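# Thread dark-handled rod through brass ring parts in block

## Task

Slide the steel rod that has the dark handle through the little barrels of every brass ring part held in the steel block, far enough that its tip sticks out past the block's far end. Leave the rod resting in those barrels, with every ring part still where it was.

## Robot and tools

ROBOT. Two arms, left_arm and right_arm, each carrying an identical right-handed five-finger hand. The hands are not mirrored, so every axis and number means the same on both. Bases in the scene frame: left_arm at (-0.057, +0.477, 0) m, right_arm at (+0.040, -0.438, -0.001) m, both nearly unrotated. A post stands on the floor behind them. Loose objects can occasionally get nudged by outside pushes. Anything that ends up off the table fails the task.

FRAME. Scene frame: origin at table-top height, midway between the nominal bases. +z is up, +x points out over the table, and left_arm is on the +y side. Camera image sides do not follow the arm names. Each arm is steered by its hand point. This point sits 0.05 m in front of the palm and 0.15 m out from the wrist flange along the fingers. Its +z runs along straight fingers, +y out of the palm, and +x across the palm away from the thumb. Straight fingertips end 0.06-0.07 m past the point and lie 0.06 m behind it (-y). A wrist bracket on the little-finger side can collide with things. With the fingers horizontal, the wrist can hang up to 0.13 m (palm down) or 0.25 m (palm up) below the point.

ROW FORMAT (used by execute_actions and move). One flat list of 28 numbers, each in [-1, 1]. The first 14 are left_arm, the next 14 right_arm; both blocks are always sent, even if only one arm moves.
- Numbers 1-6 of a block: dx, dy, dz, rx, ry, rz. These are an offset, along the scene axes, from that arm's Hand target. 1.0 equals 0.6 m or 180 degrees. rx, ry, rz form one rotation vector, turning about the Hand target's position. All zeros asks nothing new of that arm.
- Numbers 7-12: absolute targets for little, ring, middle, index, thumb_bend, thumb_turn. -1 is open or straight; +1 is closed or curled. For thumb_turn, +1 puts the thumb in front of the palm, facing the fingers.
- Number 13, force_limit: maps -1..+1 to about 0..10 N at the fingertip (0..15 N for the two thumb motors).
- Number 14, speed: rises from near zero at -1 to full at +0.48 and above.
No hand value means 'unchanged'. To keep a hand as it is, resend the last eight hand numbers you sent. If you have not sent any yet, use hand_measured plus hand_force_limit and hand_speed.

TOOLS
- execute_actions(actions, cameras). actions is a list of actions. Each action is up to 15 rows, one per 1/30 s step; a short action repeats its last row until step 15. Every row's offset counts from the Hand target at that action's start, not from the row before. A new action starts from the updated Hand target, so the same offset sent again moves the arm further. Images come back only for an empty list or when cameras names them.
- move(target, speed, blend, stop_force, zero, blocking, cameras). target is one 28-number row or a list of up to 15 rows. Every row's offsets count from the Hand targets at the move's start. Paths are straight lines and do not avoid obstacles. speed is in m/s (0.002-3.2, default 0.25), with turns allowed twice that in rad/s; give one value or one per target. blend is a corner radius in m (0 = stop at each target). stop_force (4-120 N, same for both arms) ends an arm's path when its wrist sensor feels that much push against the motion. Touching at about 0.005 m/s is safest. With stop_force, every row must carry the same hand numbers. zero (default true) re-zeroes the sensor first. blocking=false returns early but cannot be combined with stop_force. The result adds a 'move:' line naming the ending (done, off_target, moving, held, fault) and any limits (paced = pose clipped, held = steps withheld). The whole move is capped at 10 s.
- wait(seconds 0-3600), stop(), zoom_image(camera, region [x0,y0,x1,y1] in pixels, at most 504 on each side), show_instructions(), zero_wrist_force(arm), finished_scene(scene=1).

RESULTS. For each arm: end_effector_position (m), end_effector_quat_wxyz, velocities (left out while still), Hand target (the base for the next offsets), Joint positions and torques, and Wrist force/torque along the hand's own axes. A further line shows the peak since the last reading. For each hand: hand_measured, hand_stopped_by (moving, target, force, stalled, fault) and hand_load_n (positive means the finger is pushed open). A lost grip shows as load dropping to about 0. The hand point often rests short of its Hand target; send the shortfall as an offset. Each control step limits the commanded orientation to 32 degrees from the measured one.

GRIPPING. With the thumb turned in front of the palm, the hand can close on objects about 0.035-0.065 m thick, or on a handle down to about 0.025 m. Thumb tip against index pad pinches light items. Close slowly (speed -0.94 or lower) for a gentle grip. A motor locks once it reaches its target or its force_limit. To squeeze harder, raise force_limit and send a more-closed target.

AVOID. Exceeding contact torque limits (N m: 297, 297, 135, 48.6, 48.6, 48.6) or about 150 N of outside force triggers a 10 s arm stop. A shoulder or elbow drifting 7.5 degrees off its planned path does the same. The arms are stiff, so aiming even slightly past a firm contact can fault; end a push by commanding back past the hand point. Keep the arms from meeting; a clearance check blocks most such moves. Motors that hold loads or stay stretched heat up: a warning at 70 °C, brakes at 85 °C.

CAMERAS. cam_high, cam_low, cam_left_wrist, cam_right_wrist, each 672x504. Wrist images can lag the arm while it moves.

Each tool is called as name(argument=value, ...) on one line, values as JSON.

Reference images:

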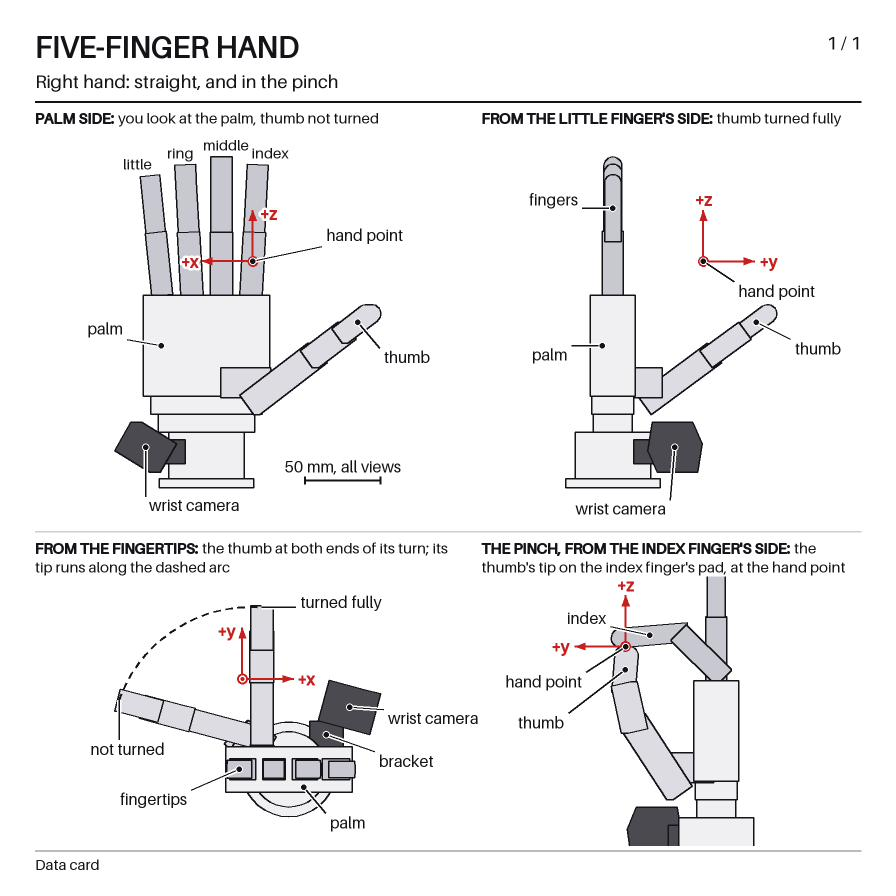

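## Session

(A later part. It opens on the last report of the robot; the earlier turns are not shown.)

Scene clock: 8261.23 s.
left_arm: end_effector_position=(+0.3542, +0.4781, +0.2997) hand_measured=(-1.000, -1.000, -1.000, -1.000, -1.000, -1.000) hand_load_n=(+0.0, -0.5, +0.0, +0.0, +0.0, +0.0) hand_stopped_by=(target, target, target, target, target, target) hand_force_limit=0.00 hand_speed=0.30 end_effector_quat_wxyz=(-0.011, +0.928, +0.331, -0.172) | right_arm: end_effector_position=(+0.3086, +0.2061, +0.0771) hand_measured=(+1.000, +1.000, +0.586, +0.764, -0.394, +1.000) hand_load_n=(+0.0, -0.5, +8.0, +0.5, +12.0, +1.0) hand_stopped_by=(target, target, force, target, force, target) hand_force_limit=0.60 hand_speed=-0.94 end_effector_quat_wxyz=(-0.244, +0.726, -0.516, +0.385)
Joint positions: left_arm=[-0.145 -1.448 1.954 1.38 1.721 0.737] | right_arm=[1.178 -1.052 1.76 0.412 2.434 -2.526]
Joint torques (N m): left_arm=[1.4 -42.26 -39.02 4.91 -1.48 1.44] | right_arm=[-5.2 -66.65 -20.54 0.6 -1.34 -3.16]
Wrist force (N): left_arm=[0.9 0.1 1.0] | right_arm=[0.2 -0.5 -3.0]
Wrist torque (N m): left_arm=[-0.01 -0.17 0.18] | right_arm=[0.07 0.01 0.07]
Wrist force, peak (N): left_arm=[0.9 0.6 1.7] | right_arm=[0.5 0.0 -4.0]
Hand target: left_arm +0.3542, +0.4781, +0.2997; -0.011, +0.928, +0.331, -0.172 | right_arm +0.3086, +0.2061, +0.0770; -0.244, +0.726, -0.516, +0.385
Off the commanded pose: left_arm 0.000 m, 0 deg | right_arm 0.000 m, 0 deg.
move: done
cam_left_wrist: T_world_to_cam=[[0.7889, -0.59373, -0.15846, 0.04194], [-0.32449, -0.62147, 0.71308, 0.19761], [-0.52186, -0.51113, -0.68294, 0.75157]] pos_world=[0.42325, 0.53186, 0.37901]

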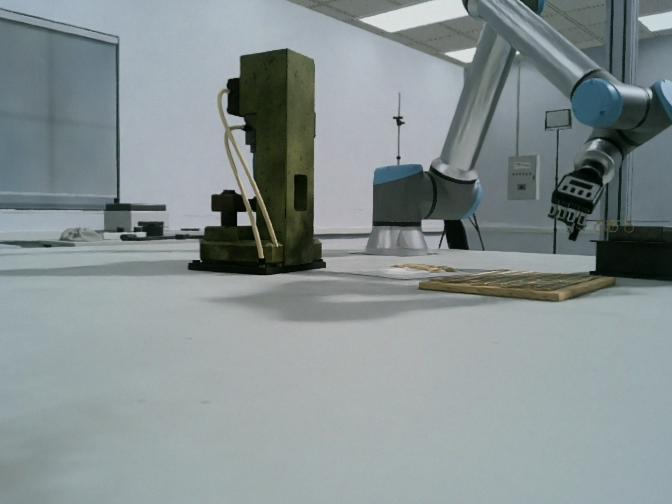

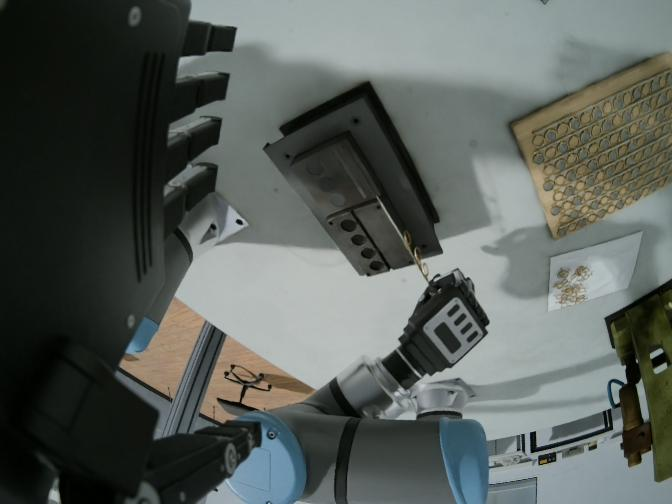

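move(target=[[0,0,0,0,0,0,-1,-1,-1,-1,-1,-1,0,0.3,-0.0912,0.009,0.0,0,0,0,1,1,0.75,0.765,0.15,1,0.6,-0.94]], speed=[0.04], stop_force=12, cameras=["cam_low","cam_left_wrist"])

zoom_image(camera="cam_left_wrist", region=[345, 220, 425, 320])

zoom_image(camera="cam_low", region=[572, 190, 672, 250])

Scene clock: 8278.87 s.
left_arm: end_effector_position=(+0.3542, +0.4781, +0.2997) hand_measured=(-1.000, -1.000, -1.000, -1.000, -1.000, -1.000) hand_load_n=(+0.0, +0.0, +0.0, +0.0, +0.0, +0.0) hand_stopped_by=(target, target, target, target, target, target) hand_force_limit=0.00 hand_speed=0.30 end_effector_quat_wxyz=(-0.011, +0.928, +0.331, -0.172) | right_arm: end_effector_position=(+0.2539, +0.2115, +0.0770) hand_measured=(+1.000, +1.000, +0.586, +0.764, -0.394, +1.000) hand_load_n=(+0.0, -0.5, +8.0, +0.5, +11.5, +1.0) hand_stopped_by=(target, target, force, target, force, target) hand_force_limit=0.60 hand_speed=-0.94 end_effector_quat_wxyz=(-0.244, +0.726, -0.516, +0.385)
Joint positions: left_arm=[-0.145 -1.448 1.954 1.38 1.721 0.737] | right_arm=[1.262 -1.035 1.755 0.494 2.467 -2.405]
Joint torques (N m): left_arm=[2.35 -41.91 -40.01 4.57 -1.25 1.48] | right_arm=[13.17 -65.89 -33.09 4.7 3.59 2.35]
Wrist force (N): left_arm=[0.7 0.0 1.5] | right_arm=[0.0 -0.7 -3.0]
Wrist torque (N m): left_arm=[-0.07 -0.17 0.16] | right_arm=[0.03 0.05 -0.34]
Wrist force, peak (N): left_arm=[1.0 0.2 1.4] | right_arm=[0.1 -0.7 -3.9]
Hand target: left_arm +0.3542, +0.4781, +0.2997; -0.011, +0.928, +0.331, -0.172 | right_arm +0.2539, +0.2115, +0.0770; -0.244, +0.726, -0.516, +0.385
Off the commanded pose: left_arm 0.000 m, 0 deg | right_arm 0.000 m, 0 deg.
move: done
cam_left_wrist: T_world_to_cam=[[0.7889, -0.59373, -0.15846, 0.04194], [-0.32449, -0.62147, 0.71308, 0.19761], [-0.52186, -0.51113, -0.68294, 0.75157]] pos_world=[0.42325, 0.53186, 0.37901]

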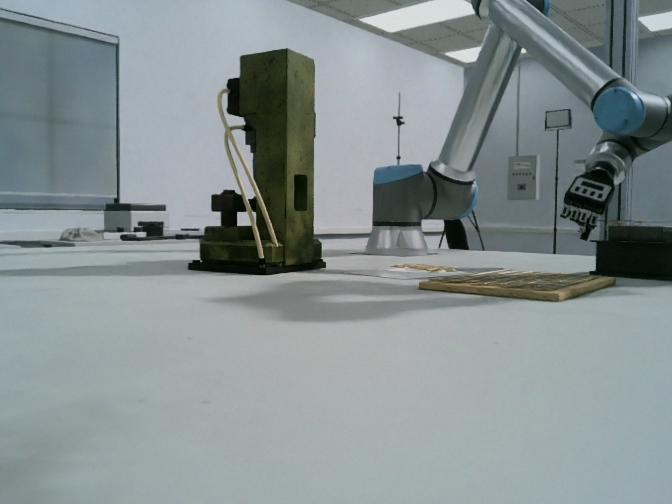

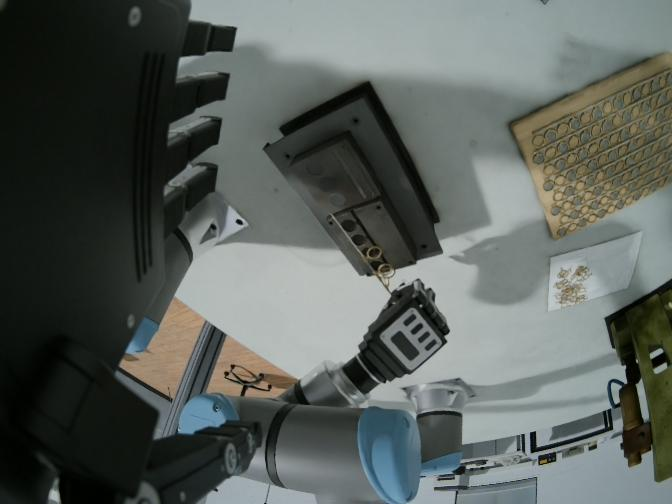

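Scaled by 5.040 from the camera's image (finer frame: 960x720).

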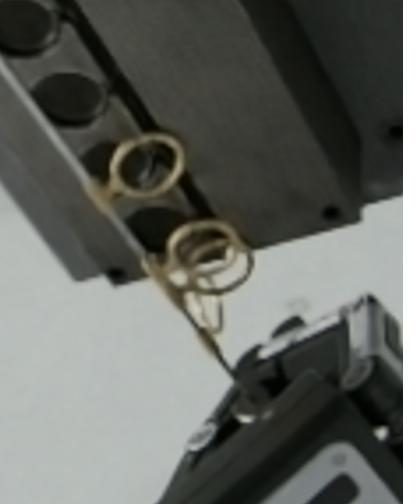

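Scaled by 5.040 from the camera's image (finer frame: 960x720).

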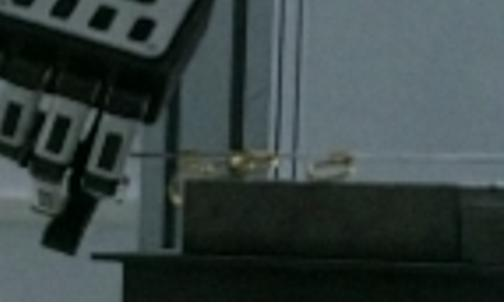

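move(target=[[0,0,0,0,0,0,-1,-1,-1,-1,-1,-1,0,0.3,-0.0135,0.0047,-0.004,0,0,0,1,1,0.75,0.765,0.15,1,0.6,-0.94],[0,0,0,0,0,0,-1,-1,-1,-1,-1,-1,0,0.3,-0.0171,0.005,-0.0067,0,0,0,1,1,0.75,0.765,0.15,1,0.6,-0.94]], speed=[0.02], cameras=["cam_low","cam_left_wrist"])

zoom_image(camera="cam_left_wrist", region=[345, 240, 405, 300])

zoom_image(camera="cam_low", region=[572, 190, 672, 250])

speed must be one number or one for each of the 2 targets, got a list of 1; nothing of the call was run

Scaled by 8.400 from the camera's image (finer frame: 960x720).

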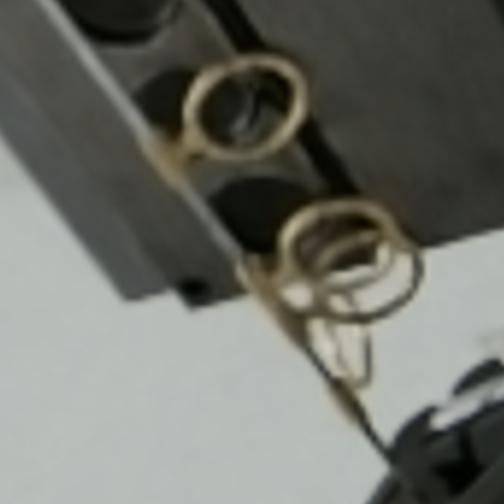

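Scaled by 5.040 from the camera's image (finer frame: 960x720).

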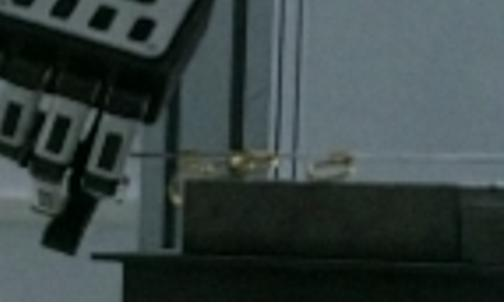

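move(target=[[0,0,0,0,0,0,-1,-1,-1,-1,-1,-1,0,0.3,-0.0142,0.009,-0.004,0,0,0,1,1,0.75,0.765,0.15,1,0.6,-0.94],[0,0,0,0,0,0,-1,-1,-1,-1,-1,-1,0,0.3,-0.0172,0.0093,-0.0067,0,0,0,1,1,0.75,0.765,0.15,1,0.6,-0.94]], speed=0.02, cameras=["cam_low","cam_left_wrist"])

zoom_image(camera="cam_left_wrist", region=[345, 240, 405, 300])

zoom_image(camera="cam_low", region=[572, 190, 672, 250])

Scene clock: 8339.93 s.
left_arm: end_effector_position=(+0.3542, +0.4781, +0.2997) hand_measured=(-1.000, -1.000, -1.000, -1.000, -1.000, -1.000) hand_load_n=(+0.0, +0.0, +0.0, +0.0, +0.0, +0.0) hand_stopped_by=(target, target, target, target, target, target) hand_force_limit=0.00 hand_speed=0.30 end_effector_quat_wxyz=(-0.011, +0.928, +0.331, -0.172) | right_arm: end_effector_position=(+0.2436, +0.2172, +0.0731) hand_measured=(+1.000, +1.000, +0.586, +0.764, -0.394, +1.000) hand_load_n=(+0.0, -0.5, +8.0, +0.5, +12.0, +1.0) hand_stopped_by=(target, target, force, target, force, target) hand_force_limit=0.60 hand_speed=-0.94 end_effector_quat_wxyz=(-0.244, +0.726, -0.516, +0.385)
Joint positions: left_arm=[-0.145 -1.448 1.954 1.38 1.721 0.737] | right_arm=[1.281 -1.02 1.744 0.511 2.473 -2.377]
Joint torques (N m): left_arm=[2.93 -41.67 -39.1 4.98 -1.53 1.52] | right_arm=[13.44 -69.02 -20.01 4.79 3.37 2.21]
Wrist force (N): left_arm=[0.6 -0.2 1.2] | right_arm=[0.3 -0.6 -3.3]
Wrist torque (N m): left_arm=[-0.07 -0.14 0.15] | right_arm=[0.08 0.01 -0.29]
Wrist force, peak (N): left_arm=[0.9 0.3 1.5] | right_arm=[0.4 -0.8 -3.8]
Hand target: left_arm +0.3542, +0.4781, +0.2997; -0.011, +0.928, +0.331, -0.172 | right_arm +0.2436, +0.2171, +0.0730; -0.244, +0.726, -0.516, +0.385
Off the commanded pose: left_arm 0.000 m, 0 deg | right_arm 0.000 m, 0 deg.
move: done
cam_left_wrist: T_world_to_cam=[[0.7889, -0.59373, -0.15846, 0.04194], [-0.32449, -0.62147, 0.71308, 0.19761], [-0.52186, -0.51113, -0.68294, 0.75157]] pos_world=[0.42325, 0.53186, 0.37901]

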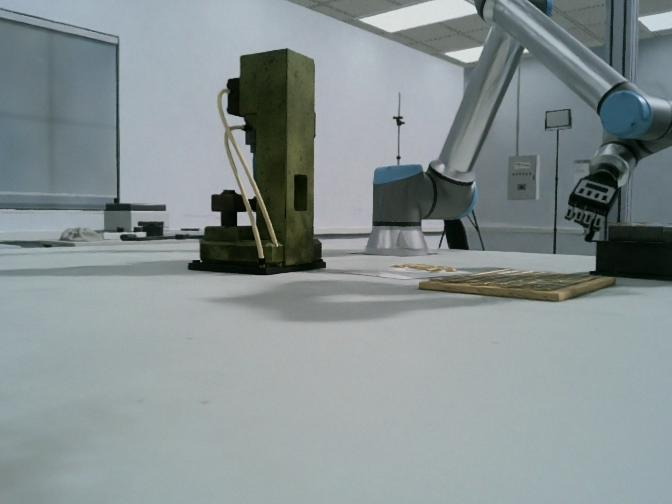

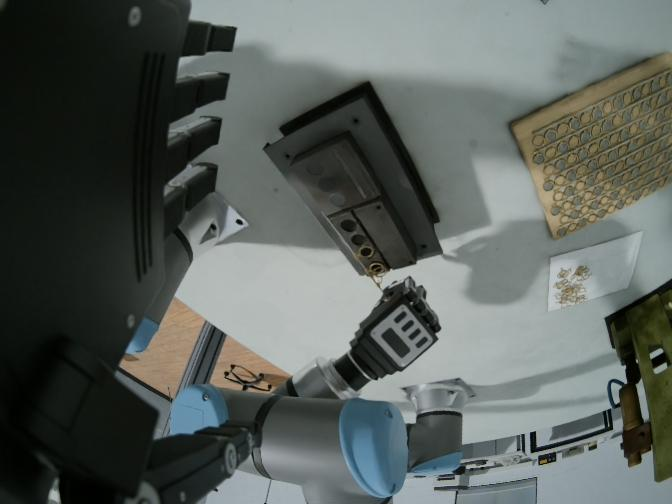

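Scaled by 8.400 from the camera's image (finer frame: 960x720).

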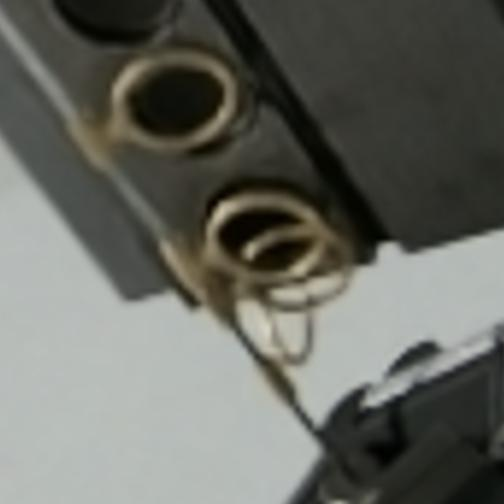

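Scaled by 5.040 from the camera's image (finer frame: 960x720).

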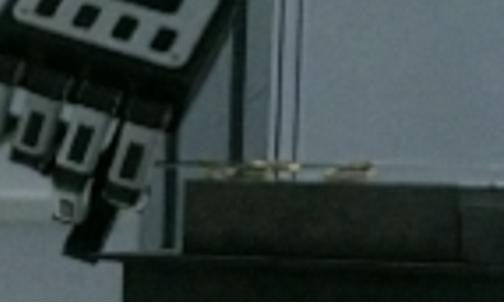

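move(target=[0,0,0,0,0,0,-1,-1,-1,-1,-1,-1,0,0.3,0.0013,0.0066,0,0,0,0,1,1,0.75,0.765,0.15,1,0.6,-0.94], speed=0.015, stop_force=10, cameras=["cam_left_wrist"])

zoom_image(camera="cam_left_wrist", region=[345, 240, 405, 300])

Scene clock: 8352.80 s.
left_arm: end_effector_position=(+0.3542, +0.4781, +0.2997) hand_measured=(-1.000, -1.000, -1.000, -1.000, -1.000, -1.000) hand_load_n=(+0.5, +0.0, +0.0, +0.0, +0.0, +0.0) hand_stopped_by=(target, target, target, target, target, target) hand_force_limit=0.00 hand_speed=0.30 end_effector_quat_wxyz=(-0.011, +0.928, +0.331, -0.172) | right_arm: end_effector_position=(+0.2444, +0.2211, +0.0730) hand_measured=(+1.000, +1.000, +0.586, +0.764, -0.394, +1.000) hand_load_n=(+0.0, -0.5, +8.0, +0.5, +12.0, +1.0) hand_stopped_by=(target, target, force, target, force, target) hand_force_limit=0.60 hand_speed=-0.94 end_effector_quat_wxyz=(-0.244, +0.726, -0.516, +0.385)
Joint positions: left_arm=[-0.145 -1.448 1.954 1.38 1.721 0.737] | right_arm=[1.281 -1.015 1.735 0.516 2.473 -2.376]
Joint torques (N m): left_arm=[2.59 -41.55 -39.95 4.57 -1.07 1.45] | right_arm=[13.36 -68.06 -32.6 4.4 3.71 2.64]
Wrist force (N): left_arm=[0.6 0.3 1.1] | right_arm=[0.5 -0.5 -3.4]
Wrist torque (N m): left_arm=[0.01 -0.14 0.17] | right_arm=[0.09 -0.03 -0.27]
Wrist force, peak (N): left_arm=[0.9 -0.3 1.7] | right_arm=[0.1 -0.6 -3.9]
Hand target: left_arm +0.3542, +0.4781, +0.2997; -0.011, +0.928, +0.331, -0.172 | right_arm +0.2444, +0.2211, +0.0730; -0.244, +0.726, -0.516, +0.385
Off the commanded pose: left_arm 0.000 m, 0 deg | right_arm 0.000 m, 0 deg.
move: done
cam_left_wrist: T_world_to_cam=[[0.7889, -0.59373, -0.15846, 0.04194], [-0.32449, -0.62147, 0.71308, 0.19761], [-0.52186, -0.51113, -0.68294, 0.75157]] pos_world=[0.42325, 0.53186, 0.37901]

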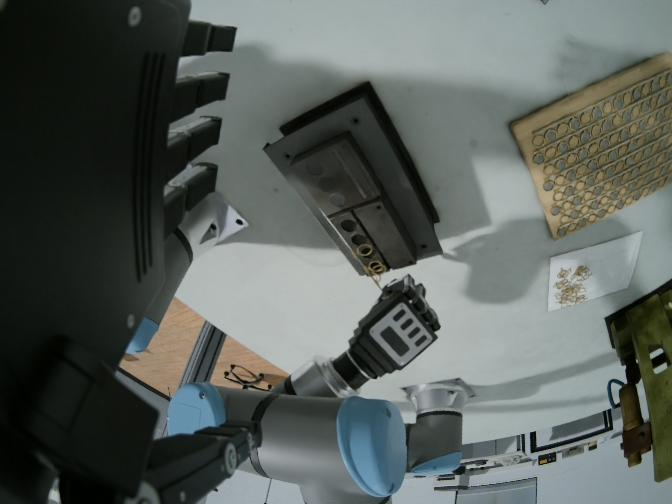

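Scaled by 8.400 from the camera's image (finer frame: 960x720).

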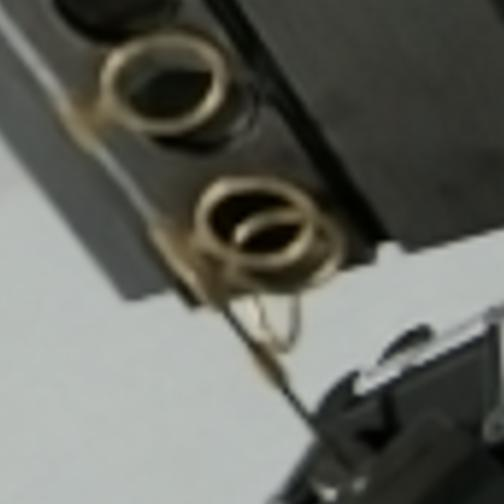

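move(target=[[0,0,0,0,0,0,-1,-1,-1,-1,-1,-1,0,0.3,0.0016,0.0025,0,0,0,0,1,1,0.75,0.765,0.15,1,0.6,-0.94],[0,0,0,0,0,0,-1,-1,-1,-1,-1,-1,0,0.3,0.0008,-0.0058,0,0,0,0,1,1,0.75,0.765,0.15,1,0.6,-0.94]], speed=0.015, cameras=["cam_left_wrist"])

zoom_image(camera="cam_left_wrist", region=[345, 240, 405, 300])

Scene clock: 8375.07 s.
left_arm: end_effector_position=(+0.3542, +0.4781, +0.2997) hand_measured=(-1.000, -1.000, -1.000, -1.000, -1.000, -1.000) hand_load_n=(+0.0, +0.0, +0.0, +0.0, +0.0, +0.0) hand_stopped_by=(target, target, target, target, target, target) hand_force_limit=0.00 hand_speed=0.30 end_effector_quat_wxyz=(-0.011, +0.928, +0.331, -0.172) | right_arm: end_effector_position=(+0.2448, +0.2176, +0.0730) hand_measured=(+1.000, +1.000, +0.586, +0.764, -0.394, +1.000) hand_load_n=(+0.0, -0.5, +8.0, +0.5, +12.0, +1.0) hand_stopped_by=(target, target, force, target, force, target) hand_force_limit=0.60 hand_speed=-0.94 end_effector_quat_wxyz=(-0.244, +0.726, -0.516, +0.385)
Joint positions: left_arm=[-0.145 -1.448 1.954 1.38 1.721 0.737] | right_arm=[1.279 -1.02 1.743 0.51 2.472 -2.38]
Joint torques (N m): left_arm=[0 -40.28 -41.02 4.83 -1.21 1.2] | right_arm=[-7.13 -94.39 -17.87 0.66 -1.53 -3.09]
Wrist force (N): left_arm=[0.9 -0.2 1.4] | right_arm=[0.2 -0.5 -3.6]
Wrist torque (N m): left_arm=[-0.09 -0.19 0.16] | right_arm=[0.12 0.03 0.03]
Wrist force, peak (N): left_arm=[1.1 -0.1 1.4] | right_arm=[0.5 -0.6 -3.7]
Hand target: left_arm +0.3542, +0.4781, +0.2997; -0.011, +0.928, +0.331, -0.172 | right_arm +0.2448, +0.2176, +0.0730; -0.244, +0.726, -0.516, +0.385
Off the commanded pose: left_arm 0.000 m, 0 deg | right_arm 0.000 m, 0 deg.
move: done
cam_left_wrist: T_world_to_cam=[[0.7889, -0.59373, -0.15846, 0.04194], [-0.32449, -0.62147, 0.71308, 0.19761], [-0.52186, -0.51113, -0.68294, 0.75157]] pos_world=[0.42325, 0.53186, 0.37901]

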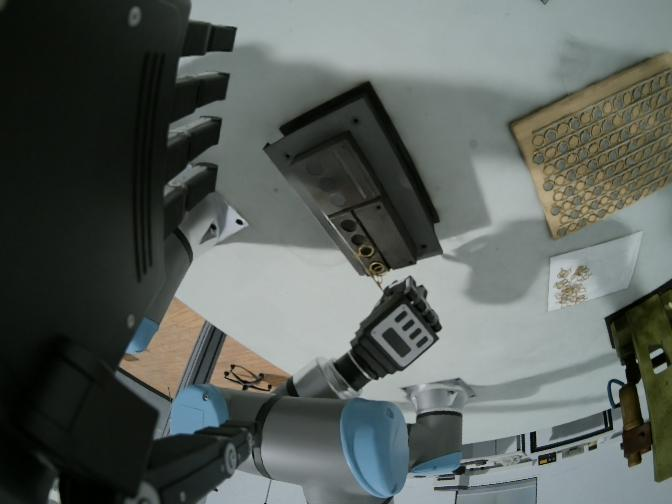

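Scaled by 8.400 from the camera's image (finer frame: 960x720).

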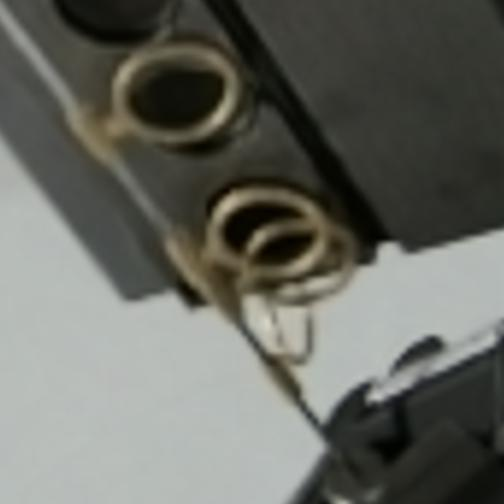

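move(target=[[0,0,0,0,0,0,-1,-1,-1,-1,-1,-1,0,0.3,0.0,0.0,0.0483,0,0,0,1,1,0.75,0.765,0.15,1,0.6,-0.94],[0,0,0,0,0,0,-1,-1,-1,-1,-1,-1,0,0.3,-0.0368,0.0095,0.0483,0,0,0,1,1,0.75,0.765,0.15,1,0.6,-0.94],[0,0,0,0,0,0,-1,-1,-1,-1,-1,-1,0,0.3,-0.0368,0.0095,0.0067,0,0,0,1,1,0.75,0.765,0.15,1,0.6,-0.94]], speed=0.05, cameras=["cam_low","cam_left_wrist"])

zoom_image(camera="cam_left_wrist", region=[325, 220, 405, 320])

zoom_image(camera="cam_low", region=[572, 190, 672, 250])

Scene clock: 8454.63 s.
left_arm: end_effector_position=(+0.3542, +0.4781, +0.2997) hand_measured=(-1.000, -1.000, -1.000, -1.000, -1.000, -1.000) hand_load_n=(+0.0, +0.0, +0.0, +0.0, +0.0, +0.0) hand_stopped_by=(target, target, target, target, target, target) hand_force_limit=0.00 hand_speed=0.30 end_effector_quat_wxyz=(-0.011, +0.928, +0.331, -0.172) | right_arm: end_effector_position=(+0.2228, +0.2233, +0.0771) hand_measured=(+1.000, +1.000, +0.586, +0.764, -0.394, +1.000) hand_load_n=(+0.0, +0.0, +8.0, +0.5, +12.0, +1.0) hand_stopped_by=(target, target, force, target, force, target) hand_force_limit=0.60 hand_speed=-0.94 end_effector_quat_wxyz=(-0.244, +0.726, -0.516, +0.385)
Joint positions: left_arm=[-0.145 -1.448 1.954 1.38 1.721 0.737] | right_arm=[1.315 -1.01 1.729 0.559 2.484 -2.324]
Joint torques (N m): left_arm=[1.08 -44.4 -39.74 4.35 -1.23 1.63] | right_arm=[12.57 -65.41 -19.03 1.14 3.67 -0.87]
Wrist force (N): left_arm=[0.5 0.4 1.3] | right_arm=[0.1 -1.0 -3.1]
Wrist torque (N m): left_arm=[0.01 -0.14 0.16] | right_arm=[-0.03 0.02 -0.35]
Wrist force, peak (N): left_arm=[1.3 0.2 1.3] | right_arm=[0.6 -1.4 -3.7]
Hand target: left_arm +0.3542, +0.4781, +0.2997; -0.011, +0.928, +0.331, -0.172 | right_arm +0.2228, +0.2233, +0.0770; -0.244, +0.726, -0.516, +0.385
Off the commanded pose: left_arm 0.000 m, 0 deg | right_arm 0.000 m, 0 deg.
move: done
cam_left_wrist: T_world_to_cam=[[0.7889, -0.59373, -0.15846, 0.04194], [-0.32449, -0.62147, 0.71308, 0.19761], [-0.52186, -0.51113, -0.68294, 0.75157]] pos_world=[0.42325, 0.53186, 0.37901]

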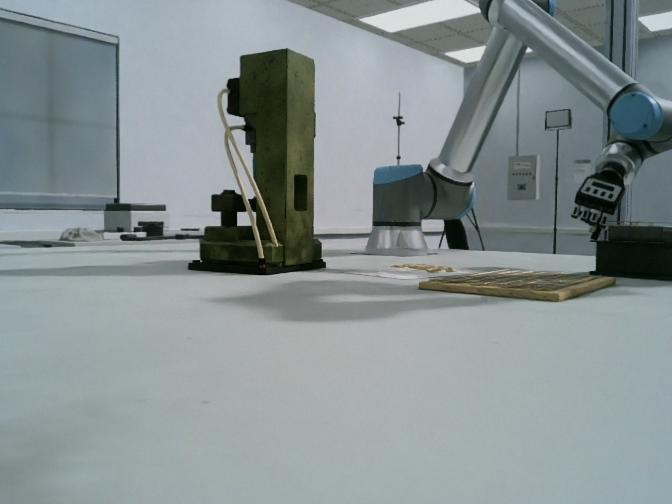

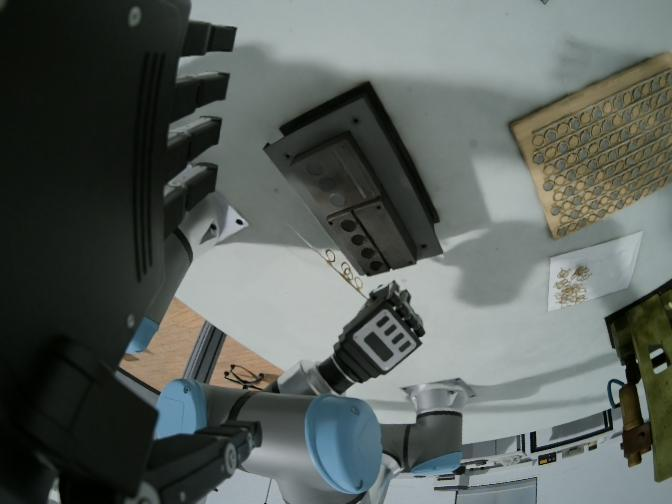

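Scaled by 5.040 from the camera's image (finer frame: 960x720).

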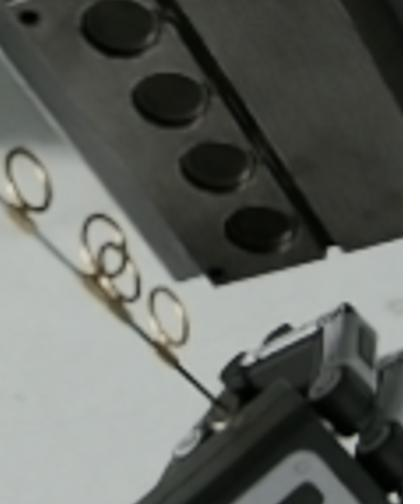

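Scaled by 5.040 from the camera's image (finer frame: 960x720).

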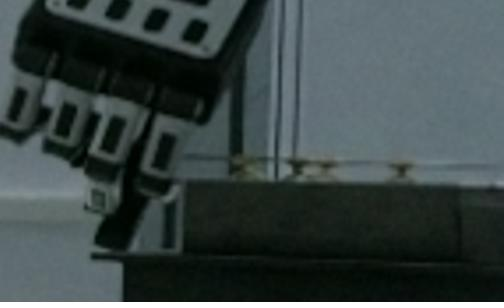

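move(target=[0,0,0,0,0,0,-1,-1,-1,-1,-1,-1,0,0.3,0.0,0.0,0.0,0,0,-0.0444,1,1,0.75,0.765,0.15,1,0.6,-0.94], speed=0.1, cameras=["cam_low","cam_left_wrist","cam_right_wrist"])

zoom_image(camera="cam_left_wrist", region=[325, 220, 405, 320])

zoom_image(camera="cam_low", region=[572, 190, 672, 250])

Scene clock: 8547.83 s.
left_arm: end_effector_position=(+0.3542, +0.4781, +0.2997) hand_measured=(-1.000, -1.000, -1.000, -1.000, -1.000, -1.000) hand_load_n=(+0.0, +0.0, +0.0, +0.0, +0.0, +0.0) hand_stopped_by=(target, target, target, target, target, target) hand_force_limit=0.00 hand_speed=0.30 end_effector_quat_wxyz=(-0.011, +0.928, +0.331, -0.172) | right_arm: end_effector_position=(+0.2228, +0.2233, +0.0770) hand_measured=(+1.000, +1.000, +0.586, +0.764, -0.394, +1.000) hand_load_n=(+0.0, -0.5, +8.0, +0.5, +12.0, +1.0) hand_stopped_by=(target, target, force, target, force, target) hand_force_limit=0.60 hand_speed=-0.94 end_effector_quat_wxyz=(-0.216, +0.688, -0.565, +0.401)
Joint positions: left_arm=[-0.145 -1.448 1.954 1.38 1.721 0.737] | right_arm=[1.321 -0.948 1.671 0.747 2.512 -2.085]
Joint torques (N m): left_arm=[1.13 -41.65 -38.96 4.8 -1.4 1.69] | right_arm=[12.83 -71.46 -31.99 5.52 3.79 1.74]
Wrist force (N): left_arm=[0.7 0.3 1.2] | right_arm=[0.3 0.0 -3.2]
Wrist torque (N m): left_arm=[0.00 -0.16 0.17] | right_arm=[0.09 0.03 -0.31]
Wrist force, peak (N): left_arm=[1.1 0.2 1.5] | right_arm=[0.0 -0.9 -3.7]
Hand target: left_arm +0.3542, +0.4781, +0.2997; -0.011, +0.928, +0.331, -0.172 | right_arm +0.2228, +0.2233, +0.0770; -0.216, +0.688, -0.565, +0.401
Off the commanded pose: left_arm 0.000 m, 0 deg | right_arm 0.000 m, 0 deg.
move: done
cam_left_wrist: T_world_to_cam=[[0.7889, -0.59373, -0.15846, 0.04194], [-0.32449, -0.62147, 0.71308, 0.19761], [-0.52186, -0.51113, -0.68294, 0.75157]] pos_world=[0.42325, 0.53186, 0.37901]
cam_right_wrist: T_world_to_cam=[[-0.6082, -0.49176, -0.62311, 0.29272], [-0.56189, 0.82119, -0.09964, -0.05224], [0.56069, 0.28952, -0.77576, -0.01118]] pos_world=[0.15495, 0.19008, 0.16852]

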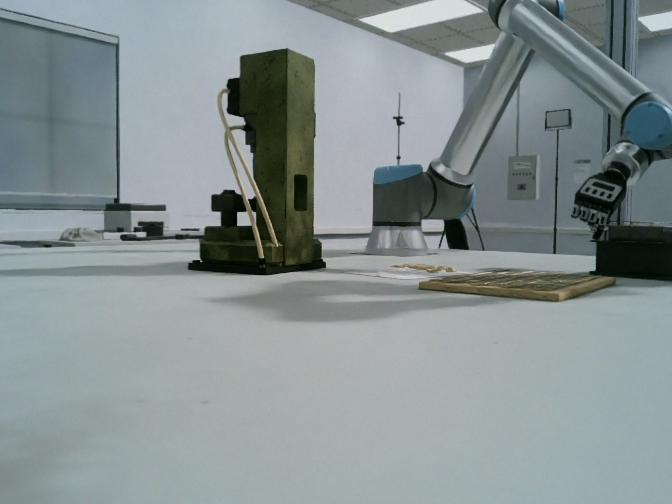

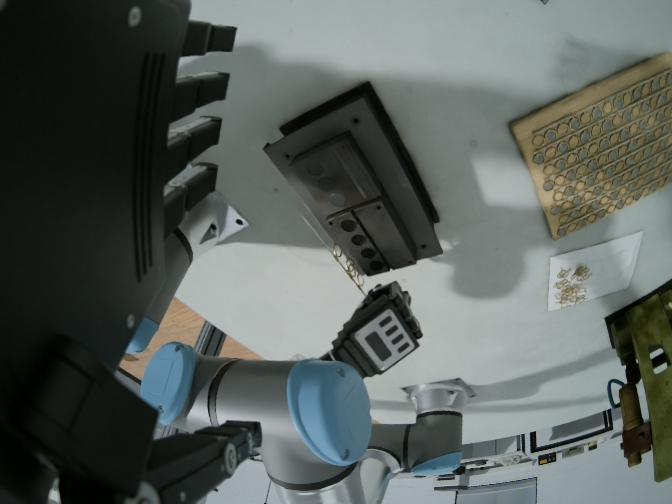

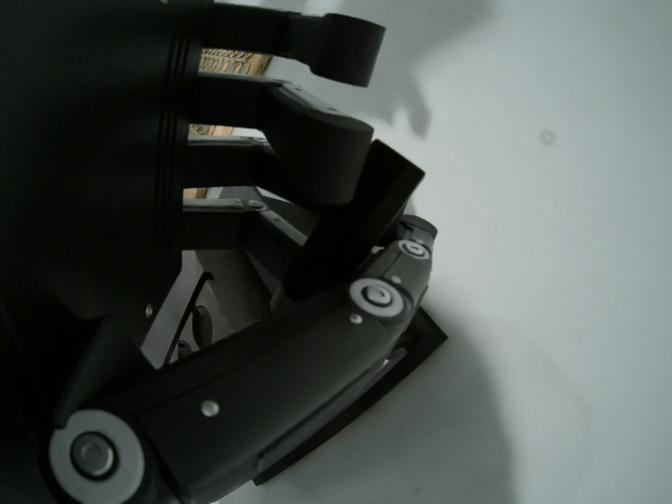

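Scaled by 5.040 from the camera's image (finer frame: 960x720).

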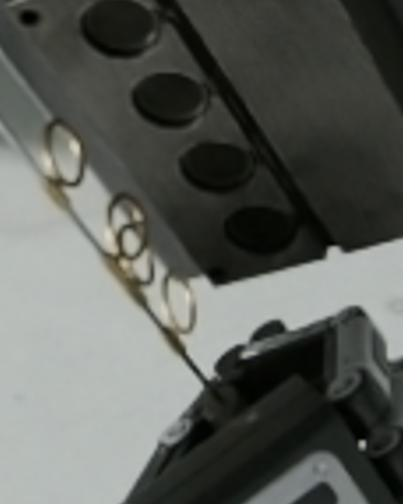

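Scaled by 5.040 from the camera's image (finer frame: 960x720).

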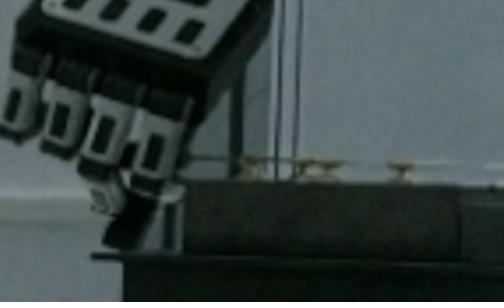

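move(target=[[0,0,0,0,0,0,-1,-1,-1,-1,-1,-1,0,0.3,-0.0015,-0.015,0.0,0,0,0,1,1,0.75,0.765,0.15,1,0.6,-0.94],[0,0,0,0,0,0,-1,-1,-1,-1,-1,-1,0,0.3,0.0638,-0.0213,0.0,0,0,0,1,1,0.75,0.765,0.15,1,0.6,-0.94]], speed=0.04, stop_force=12, cameras=["cam_low","cam_left_wrist"])

zoom_image(camera="cam_left_wrist", region=[345, 220, 425, 320])

zoom_image(camera="cam_low", region=[572, 190, 672, 250])

Scene clock: 8602.43 s.
left_arm: end_effector_position=(+0.3542, +0.4781, +0.2997) hand_measured=(-1.000, -1.000, -1.000, -1.000, -1.000, -1.000) hand_load_n=(+0.0, +0.0, +0.0, +0.0, +0.0, +0.0) hand_stopped_by=(target, target, target, target, target, target) hand_force_limit=0.00 hand_speed=0.30 end_effector_quat_wxyz=(-0.011, +0.928, +0.331, -0.172) | right_arm: end_effector_position=(+0.2610, +0.2105, +0.0770) hand_measured=(+1.000, +1.000, +0.586, +0.764, -0.394, +1.000) hand_load_n=(+0.0, -0.5, +8.0, +0.5, +12.0, +1.0) hand_stopped_by=(target, target, force, target, force, target) hand_force_limit=0.60 hand_speed=-0.94 end_effector_quat_wxyz=(-0.216, +0.688, -0.565, +0.401)
Joint positions: left_arm=[-0.145 -1.448 1.954 1.38 1.721 0.737] | right_arm=[1.26 -0.975 1.696 0.665 2.504 -2.187]
Joint torques (N m): left_arm=[1.74 -41.74 -39.1 4.54 -1.5 1.59] | right_arm=[-4.69 -95.56 -18.83 1.4 -1.09 -2.47]
Wrist force (N): left_arm=[0.9 -0.1 1.0] | right_arm=[0.2 -1.0 -2.7]
Wrist torque (N m): left_arm=[-0.06 -0.19 0.17] | right_arm=[-0.08 -0.02 -0.03]
Wrist force, peak (N): left_arm=[0.6 0.4 1.6] | right_arm=[0.4 -0.2 -3.8]
Hand target: left_arm +0.3542, +0.4781, +0.2997; -0.011, +0.928, +0.331, -0.172 | right_arm +0.2610, +0.2105, +0.0770; -0.216, +0.688, -0.565, +0.401
Off the commanded pose: left_arm 0.000 m, 0 deg | right_arm 0.000 m, 0 deg.
move: done
cam_left_wrist: T_world_to_cam=[[0.7889, -0.59373, -0.15846, 0.04194], [-0.32449, -0.62147, 0.71308, 0.19761], [-0.52186, -0.51113, -0.68294, 0.75157]] pos_world=[0.42325, 0.53186, 0.37901]

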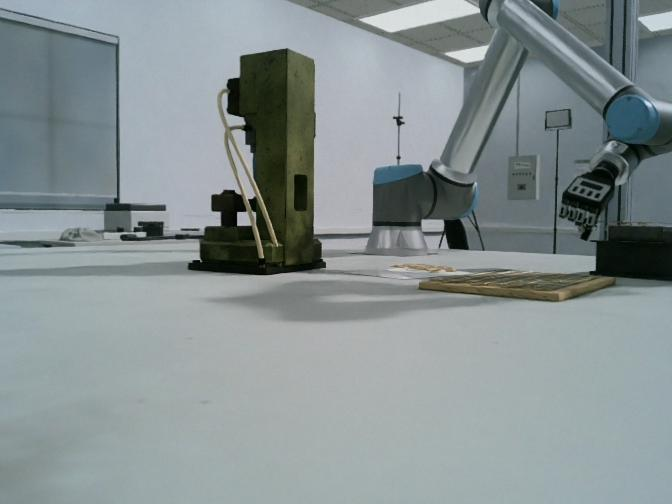

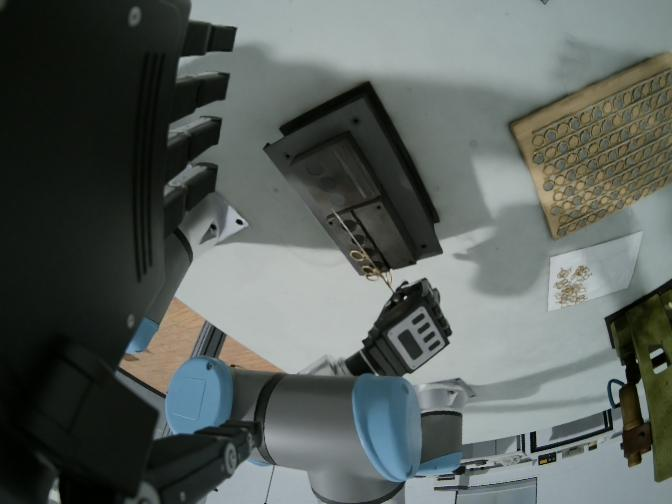

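Scaled by 5.040 from the camera's image (finer frame: 960x720).

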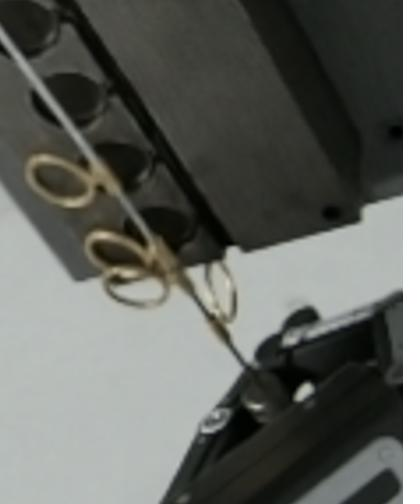

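Scaled by 5.040 from the camera's image (finer frame: 960x720).

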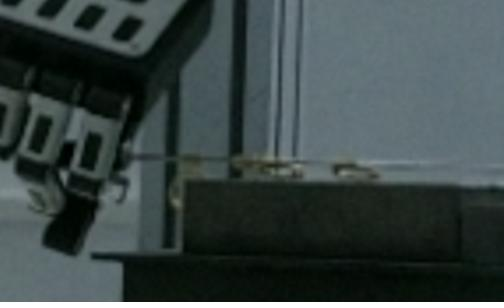

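move(target=[[0,0,0,0,0,0,-1,-1,-1,-1,-1,-1,0,0.3,0.0133,0.0004,-0.004,0,0,0,1,1,0.75,0.765,0.15,1,0.6,-0.94]], speed=0.03, stop_force=12, cameras=["cam_low","cam_left_wrist"])

zoom_image(camera="cam_left_wrist", region=[345, 240, 405, 300])

zoom_image(camera="cam_low", region=[572, 190, 672, 250])

Scene clock: 8621.97 s.
left_arm: end_effector_position=(+0.3542, +0.4781, +0.2997) hand_measured=(-1.000, -1.000, -1.000, -1.000, -1.000, -1.000) hand_load_n=(+0.0, +0.0, +0.0, +0.0, +0.0, +0.0) hand_stopped_by=(target, target, target, target, target, target) hand_force_limit=0.00 hand_speed=0.30 end_effector_quat_wxyz=(-0.011, +0.928, +0.331, -0.172) | right_arm: end_effector_position=(+0.2690, +0.2107, +0.0746) hand_measured=(+1.000, +1.000, +0.586, +0.764, -0.394, +1.000) hand_load_n=(+0.5, -0.5, +8.0, +0.5, +11.5, +1.0) hand_stopped_by=(target, target, force, target, force, target) hand_force_limit=0.60 hand_speed=-0.94 end_effector_quat_wxyz=(-0.216, +0.688, -0.565, +0.401)
Joint positions: left_arm=[-0.145 -1.448 1.954 1.38 1.721 0.737] | right_arm=[1.249 -0.974 1.695 0.65 2.502 -2.206]
Joint torques (N m): left_arm=[2.36 -43.14 -39.01 5.03 -1.44 1.49] | right_arm=[-6.09 -67.05 -31.14 0.36 -1.14 -3.15]
Wrist force (N): left_arm=[0.5 -0.1 1.3] | right_arm=[0.4 -0.4 -3.1]
Wrist torque (N m): left_arm=[-0.07 -0.13 0.14] | right_arm=[0.02 -0.05 0.00]
Wrist force, peak (N): left_arm=[0.9 0.1 1.6] | right_arm=[0.0 -0.6 -3.5]
Hand target: left_arm +0.3542, +0.4781, +0.2997; -0.011, +0.928, +0.331, -0.172 | right_arm +0.2690, +0.2107, +0.0746; -0.216, +0.688, -0.565, +0.401
Off the commanded pose: left_arm 0.000 m, 0 deg | right_arm 0.000 m, 0 deg.
move: done
cam_left_wrist: T_world_to_cam=[[0.7889, -0.59373, -0.15846, 0.04194], [-0.32449, -0.62147, 0.71308, 0.19761], [-0.52186, -0.51113, -0.68294, 0.75157]] pos_world=[0.42325, 0.53186, 0.37901]

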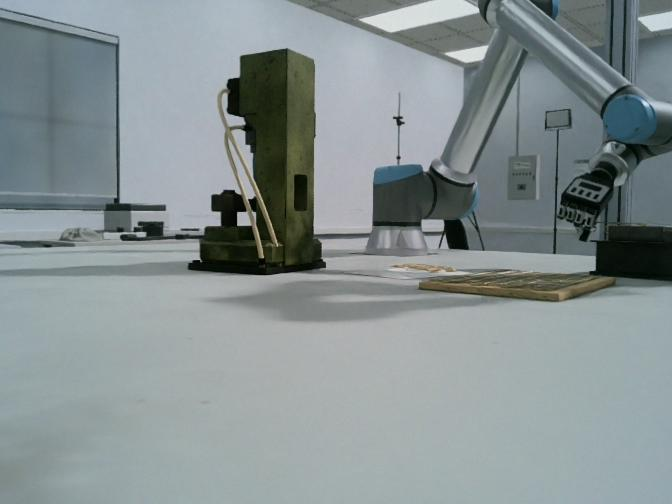

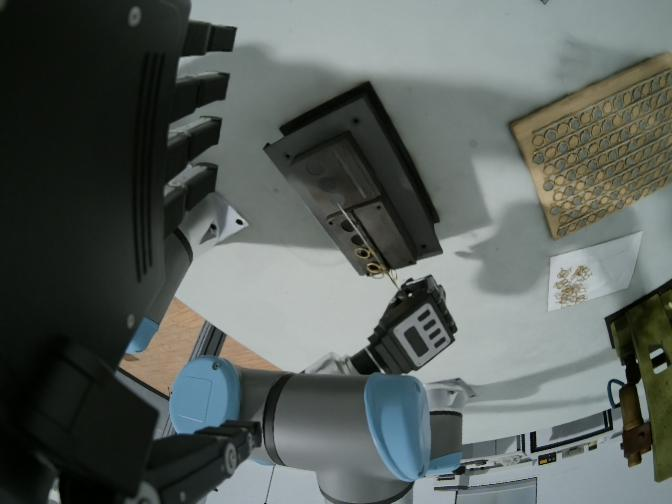

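Scaled by 8.400 from the camera's image (finer frame: 960x720).

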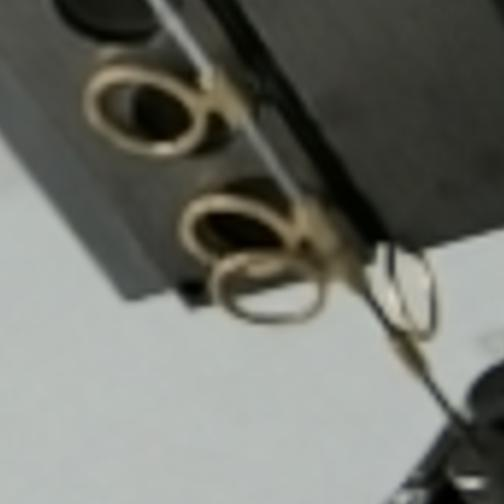

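Scaled by 5.040 from the camera's image (finer frame: 960x720).

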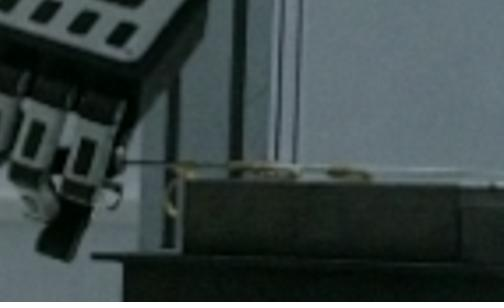

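execute_actions(actions=[], cameras=["cam_left_wrist","cam_low"])

zoom_image(camera="cam_left_wrist", region=[345, 240, 405, 300])

zoom_image(camera="cam_left_wrist", region=[300, 200, 450, 320])

Scene clock: 8666.87 s.
left_arm: end_effector_position=(+0.3542, +0.4781, +0.2997) hand_measured=(-1.000, -1.000, -1.000, -1.000, -1.000, -1.000) hand_load_n=(+0.0, +0.0, +0.0, +0.0, +0.0, +0.0) hand_stopped_by=(target, target, target, target, target, target) hand_force_limit=0.00 hand_speed=0.30 end_effector_quat_wxyz=(-0.011, +0.928, +0.331, -0.172) | right_arm: end_effector_position=(+0.2690, +0.2107, +0.0746) hand_measured=(+1.000, +1.000, +0.586, +0.764, -0.394, +1.000) hand_load_n=(+0.0, -0.5, +8.0, +0.5, +12.0, +1.0) hand_stopped_by=(target, target, force, target, force, target) hand_force_limit=0.60 hand_speed=-0.94 end_effector_quat_wxyz=(-0.216, +0.688, -0.565, +0.401)
Joint positions: left_arm=[-0.145 -1.448 1.954 1.38 1.721 0.737] | right_arm=[1.249 -0.974 1.695 0.65 2.502 -2.206]
Joint velocities: within noise
Joint torques (N m): left_arm=[0.36 -42.29 -39.92 4.75 -1.43 1.67] | right_arm=[-4.97 -71.96 -32.09 0.65 -1.03 -2.64]
Wrist force (N): left_arm=[0.6 0.2 0.9] | right_arm=[0.0 -0.3 -2.8]
Wrist torque (N m): left_arm=[0.01 -0.14 0.17] | right_arm=[0.02 0.00 -0.03]
Wrist force, peak (N): left_arm=[0.8 0.4 1.5] | right_arm=[0.5 -1.1 -3.4]
Hand target: left_arm +0.3542, +0.4781, +0.2997; -0.011, +0.928, +0.331, -0.172 | right_arm +0.2690, +0.2107, +0.0746; -0.216, +0.688, -0.565, +0.401
Off the commanded pose: left_arm 0.000 m, 0 deg | right_arm 0.000 m, 0 deg.
camera_calibration:
cam_left_wrist: T_world_to_cam=[[0.7889, -0.59373, -0.15846, 0.04194], [-0.32449, -0.62147, 0.71308, 0.19761], [-0.52186, -0.51113, -0.68294, 0.75157]] pos_world=[0.42325, 0.53186, 0.37901]
Images, in order (width x height): cam_low 672x504, cam_left_wrist 672x504.

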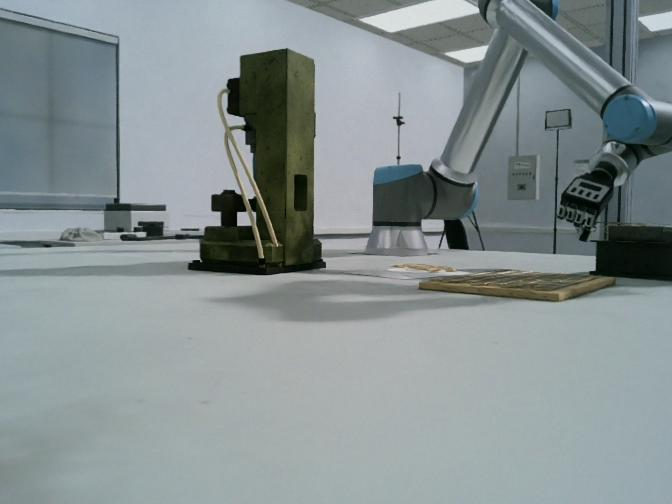

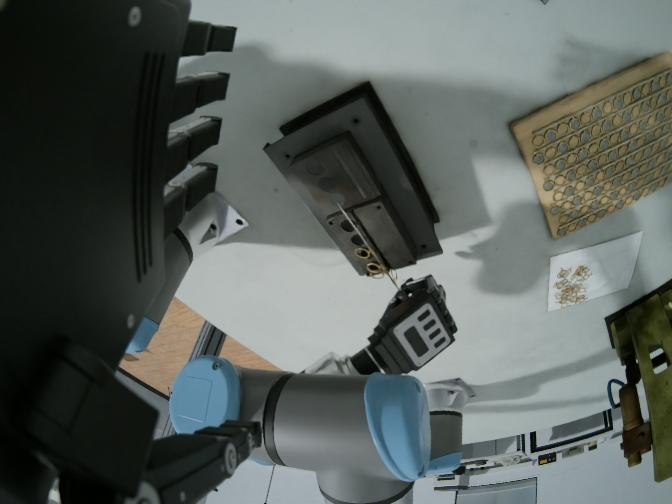

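Scaled by 8.400 from the camera's image (finer frame: 960x720).

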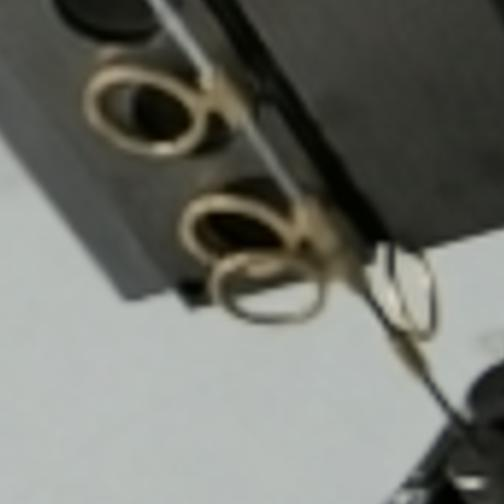

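Scaled by 3.360 from the camera's image (finer frame: 960x720).

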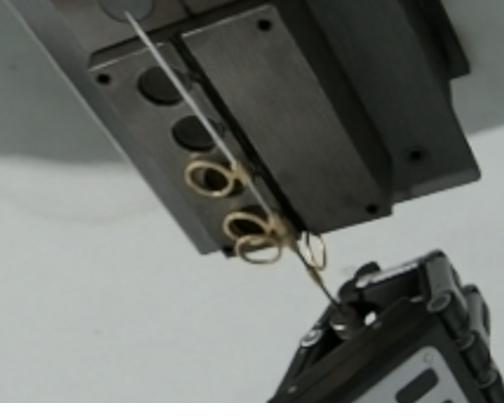

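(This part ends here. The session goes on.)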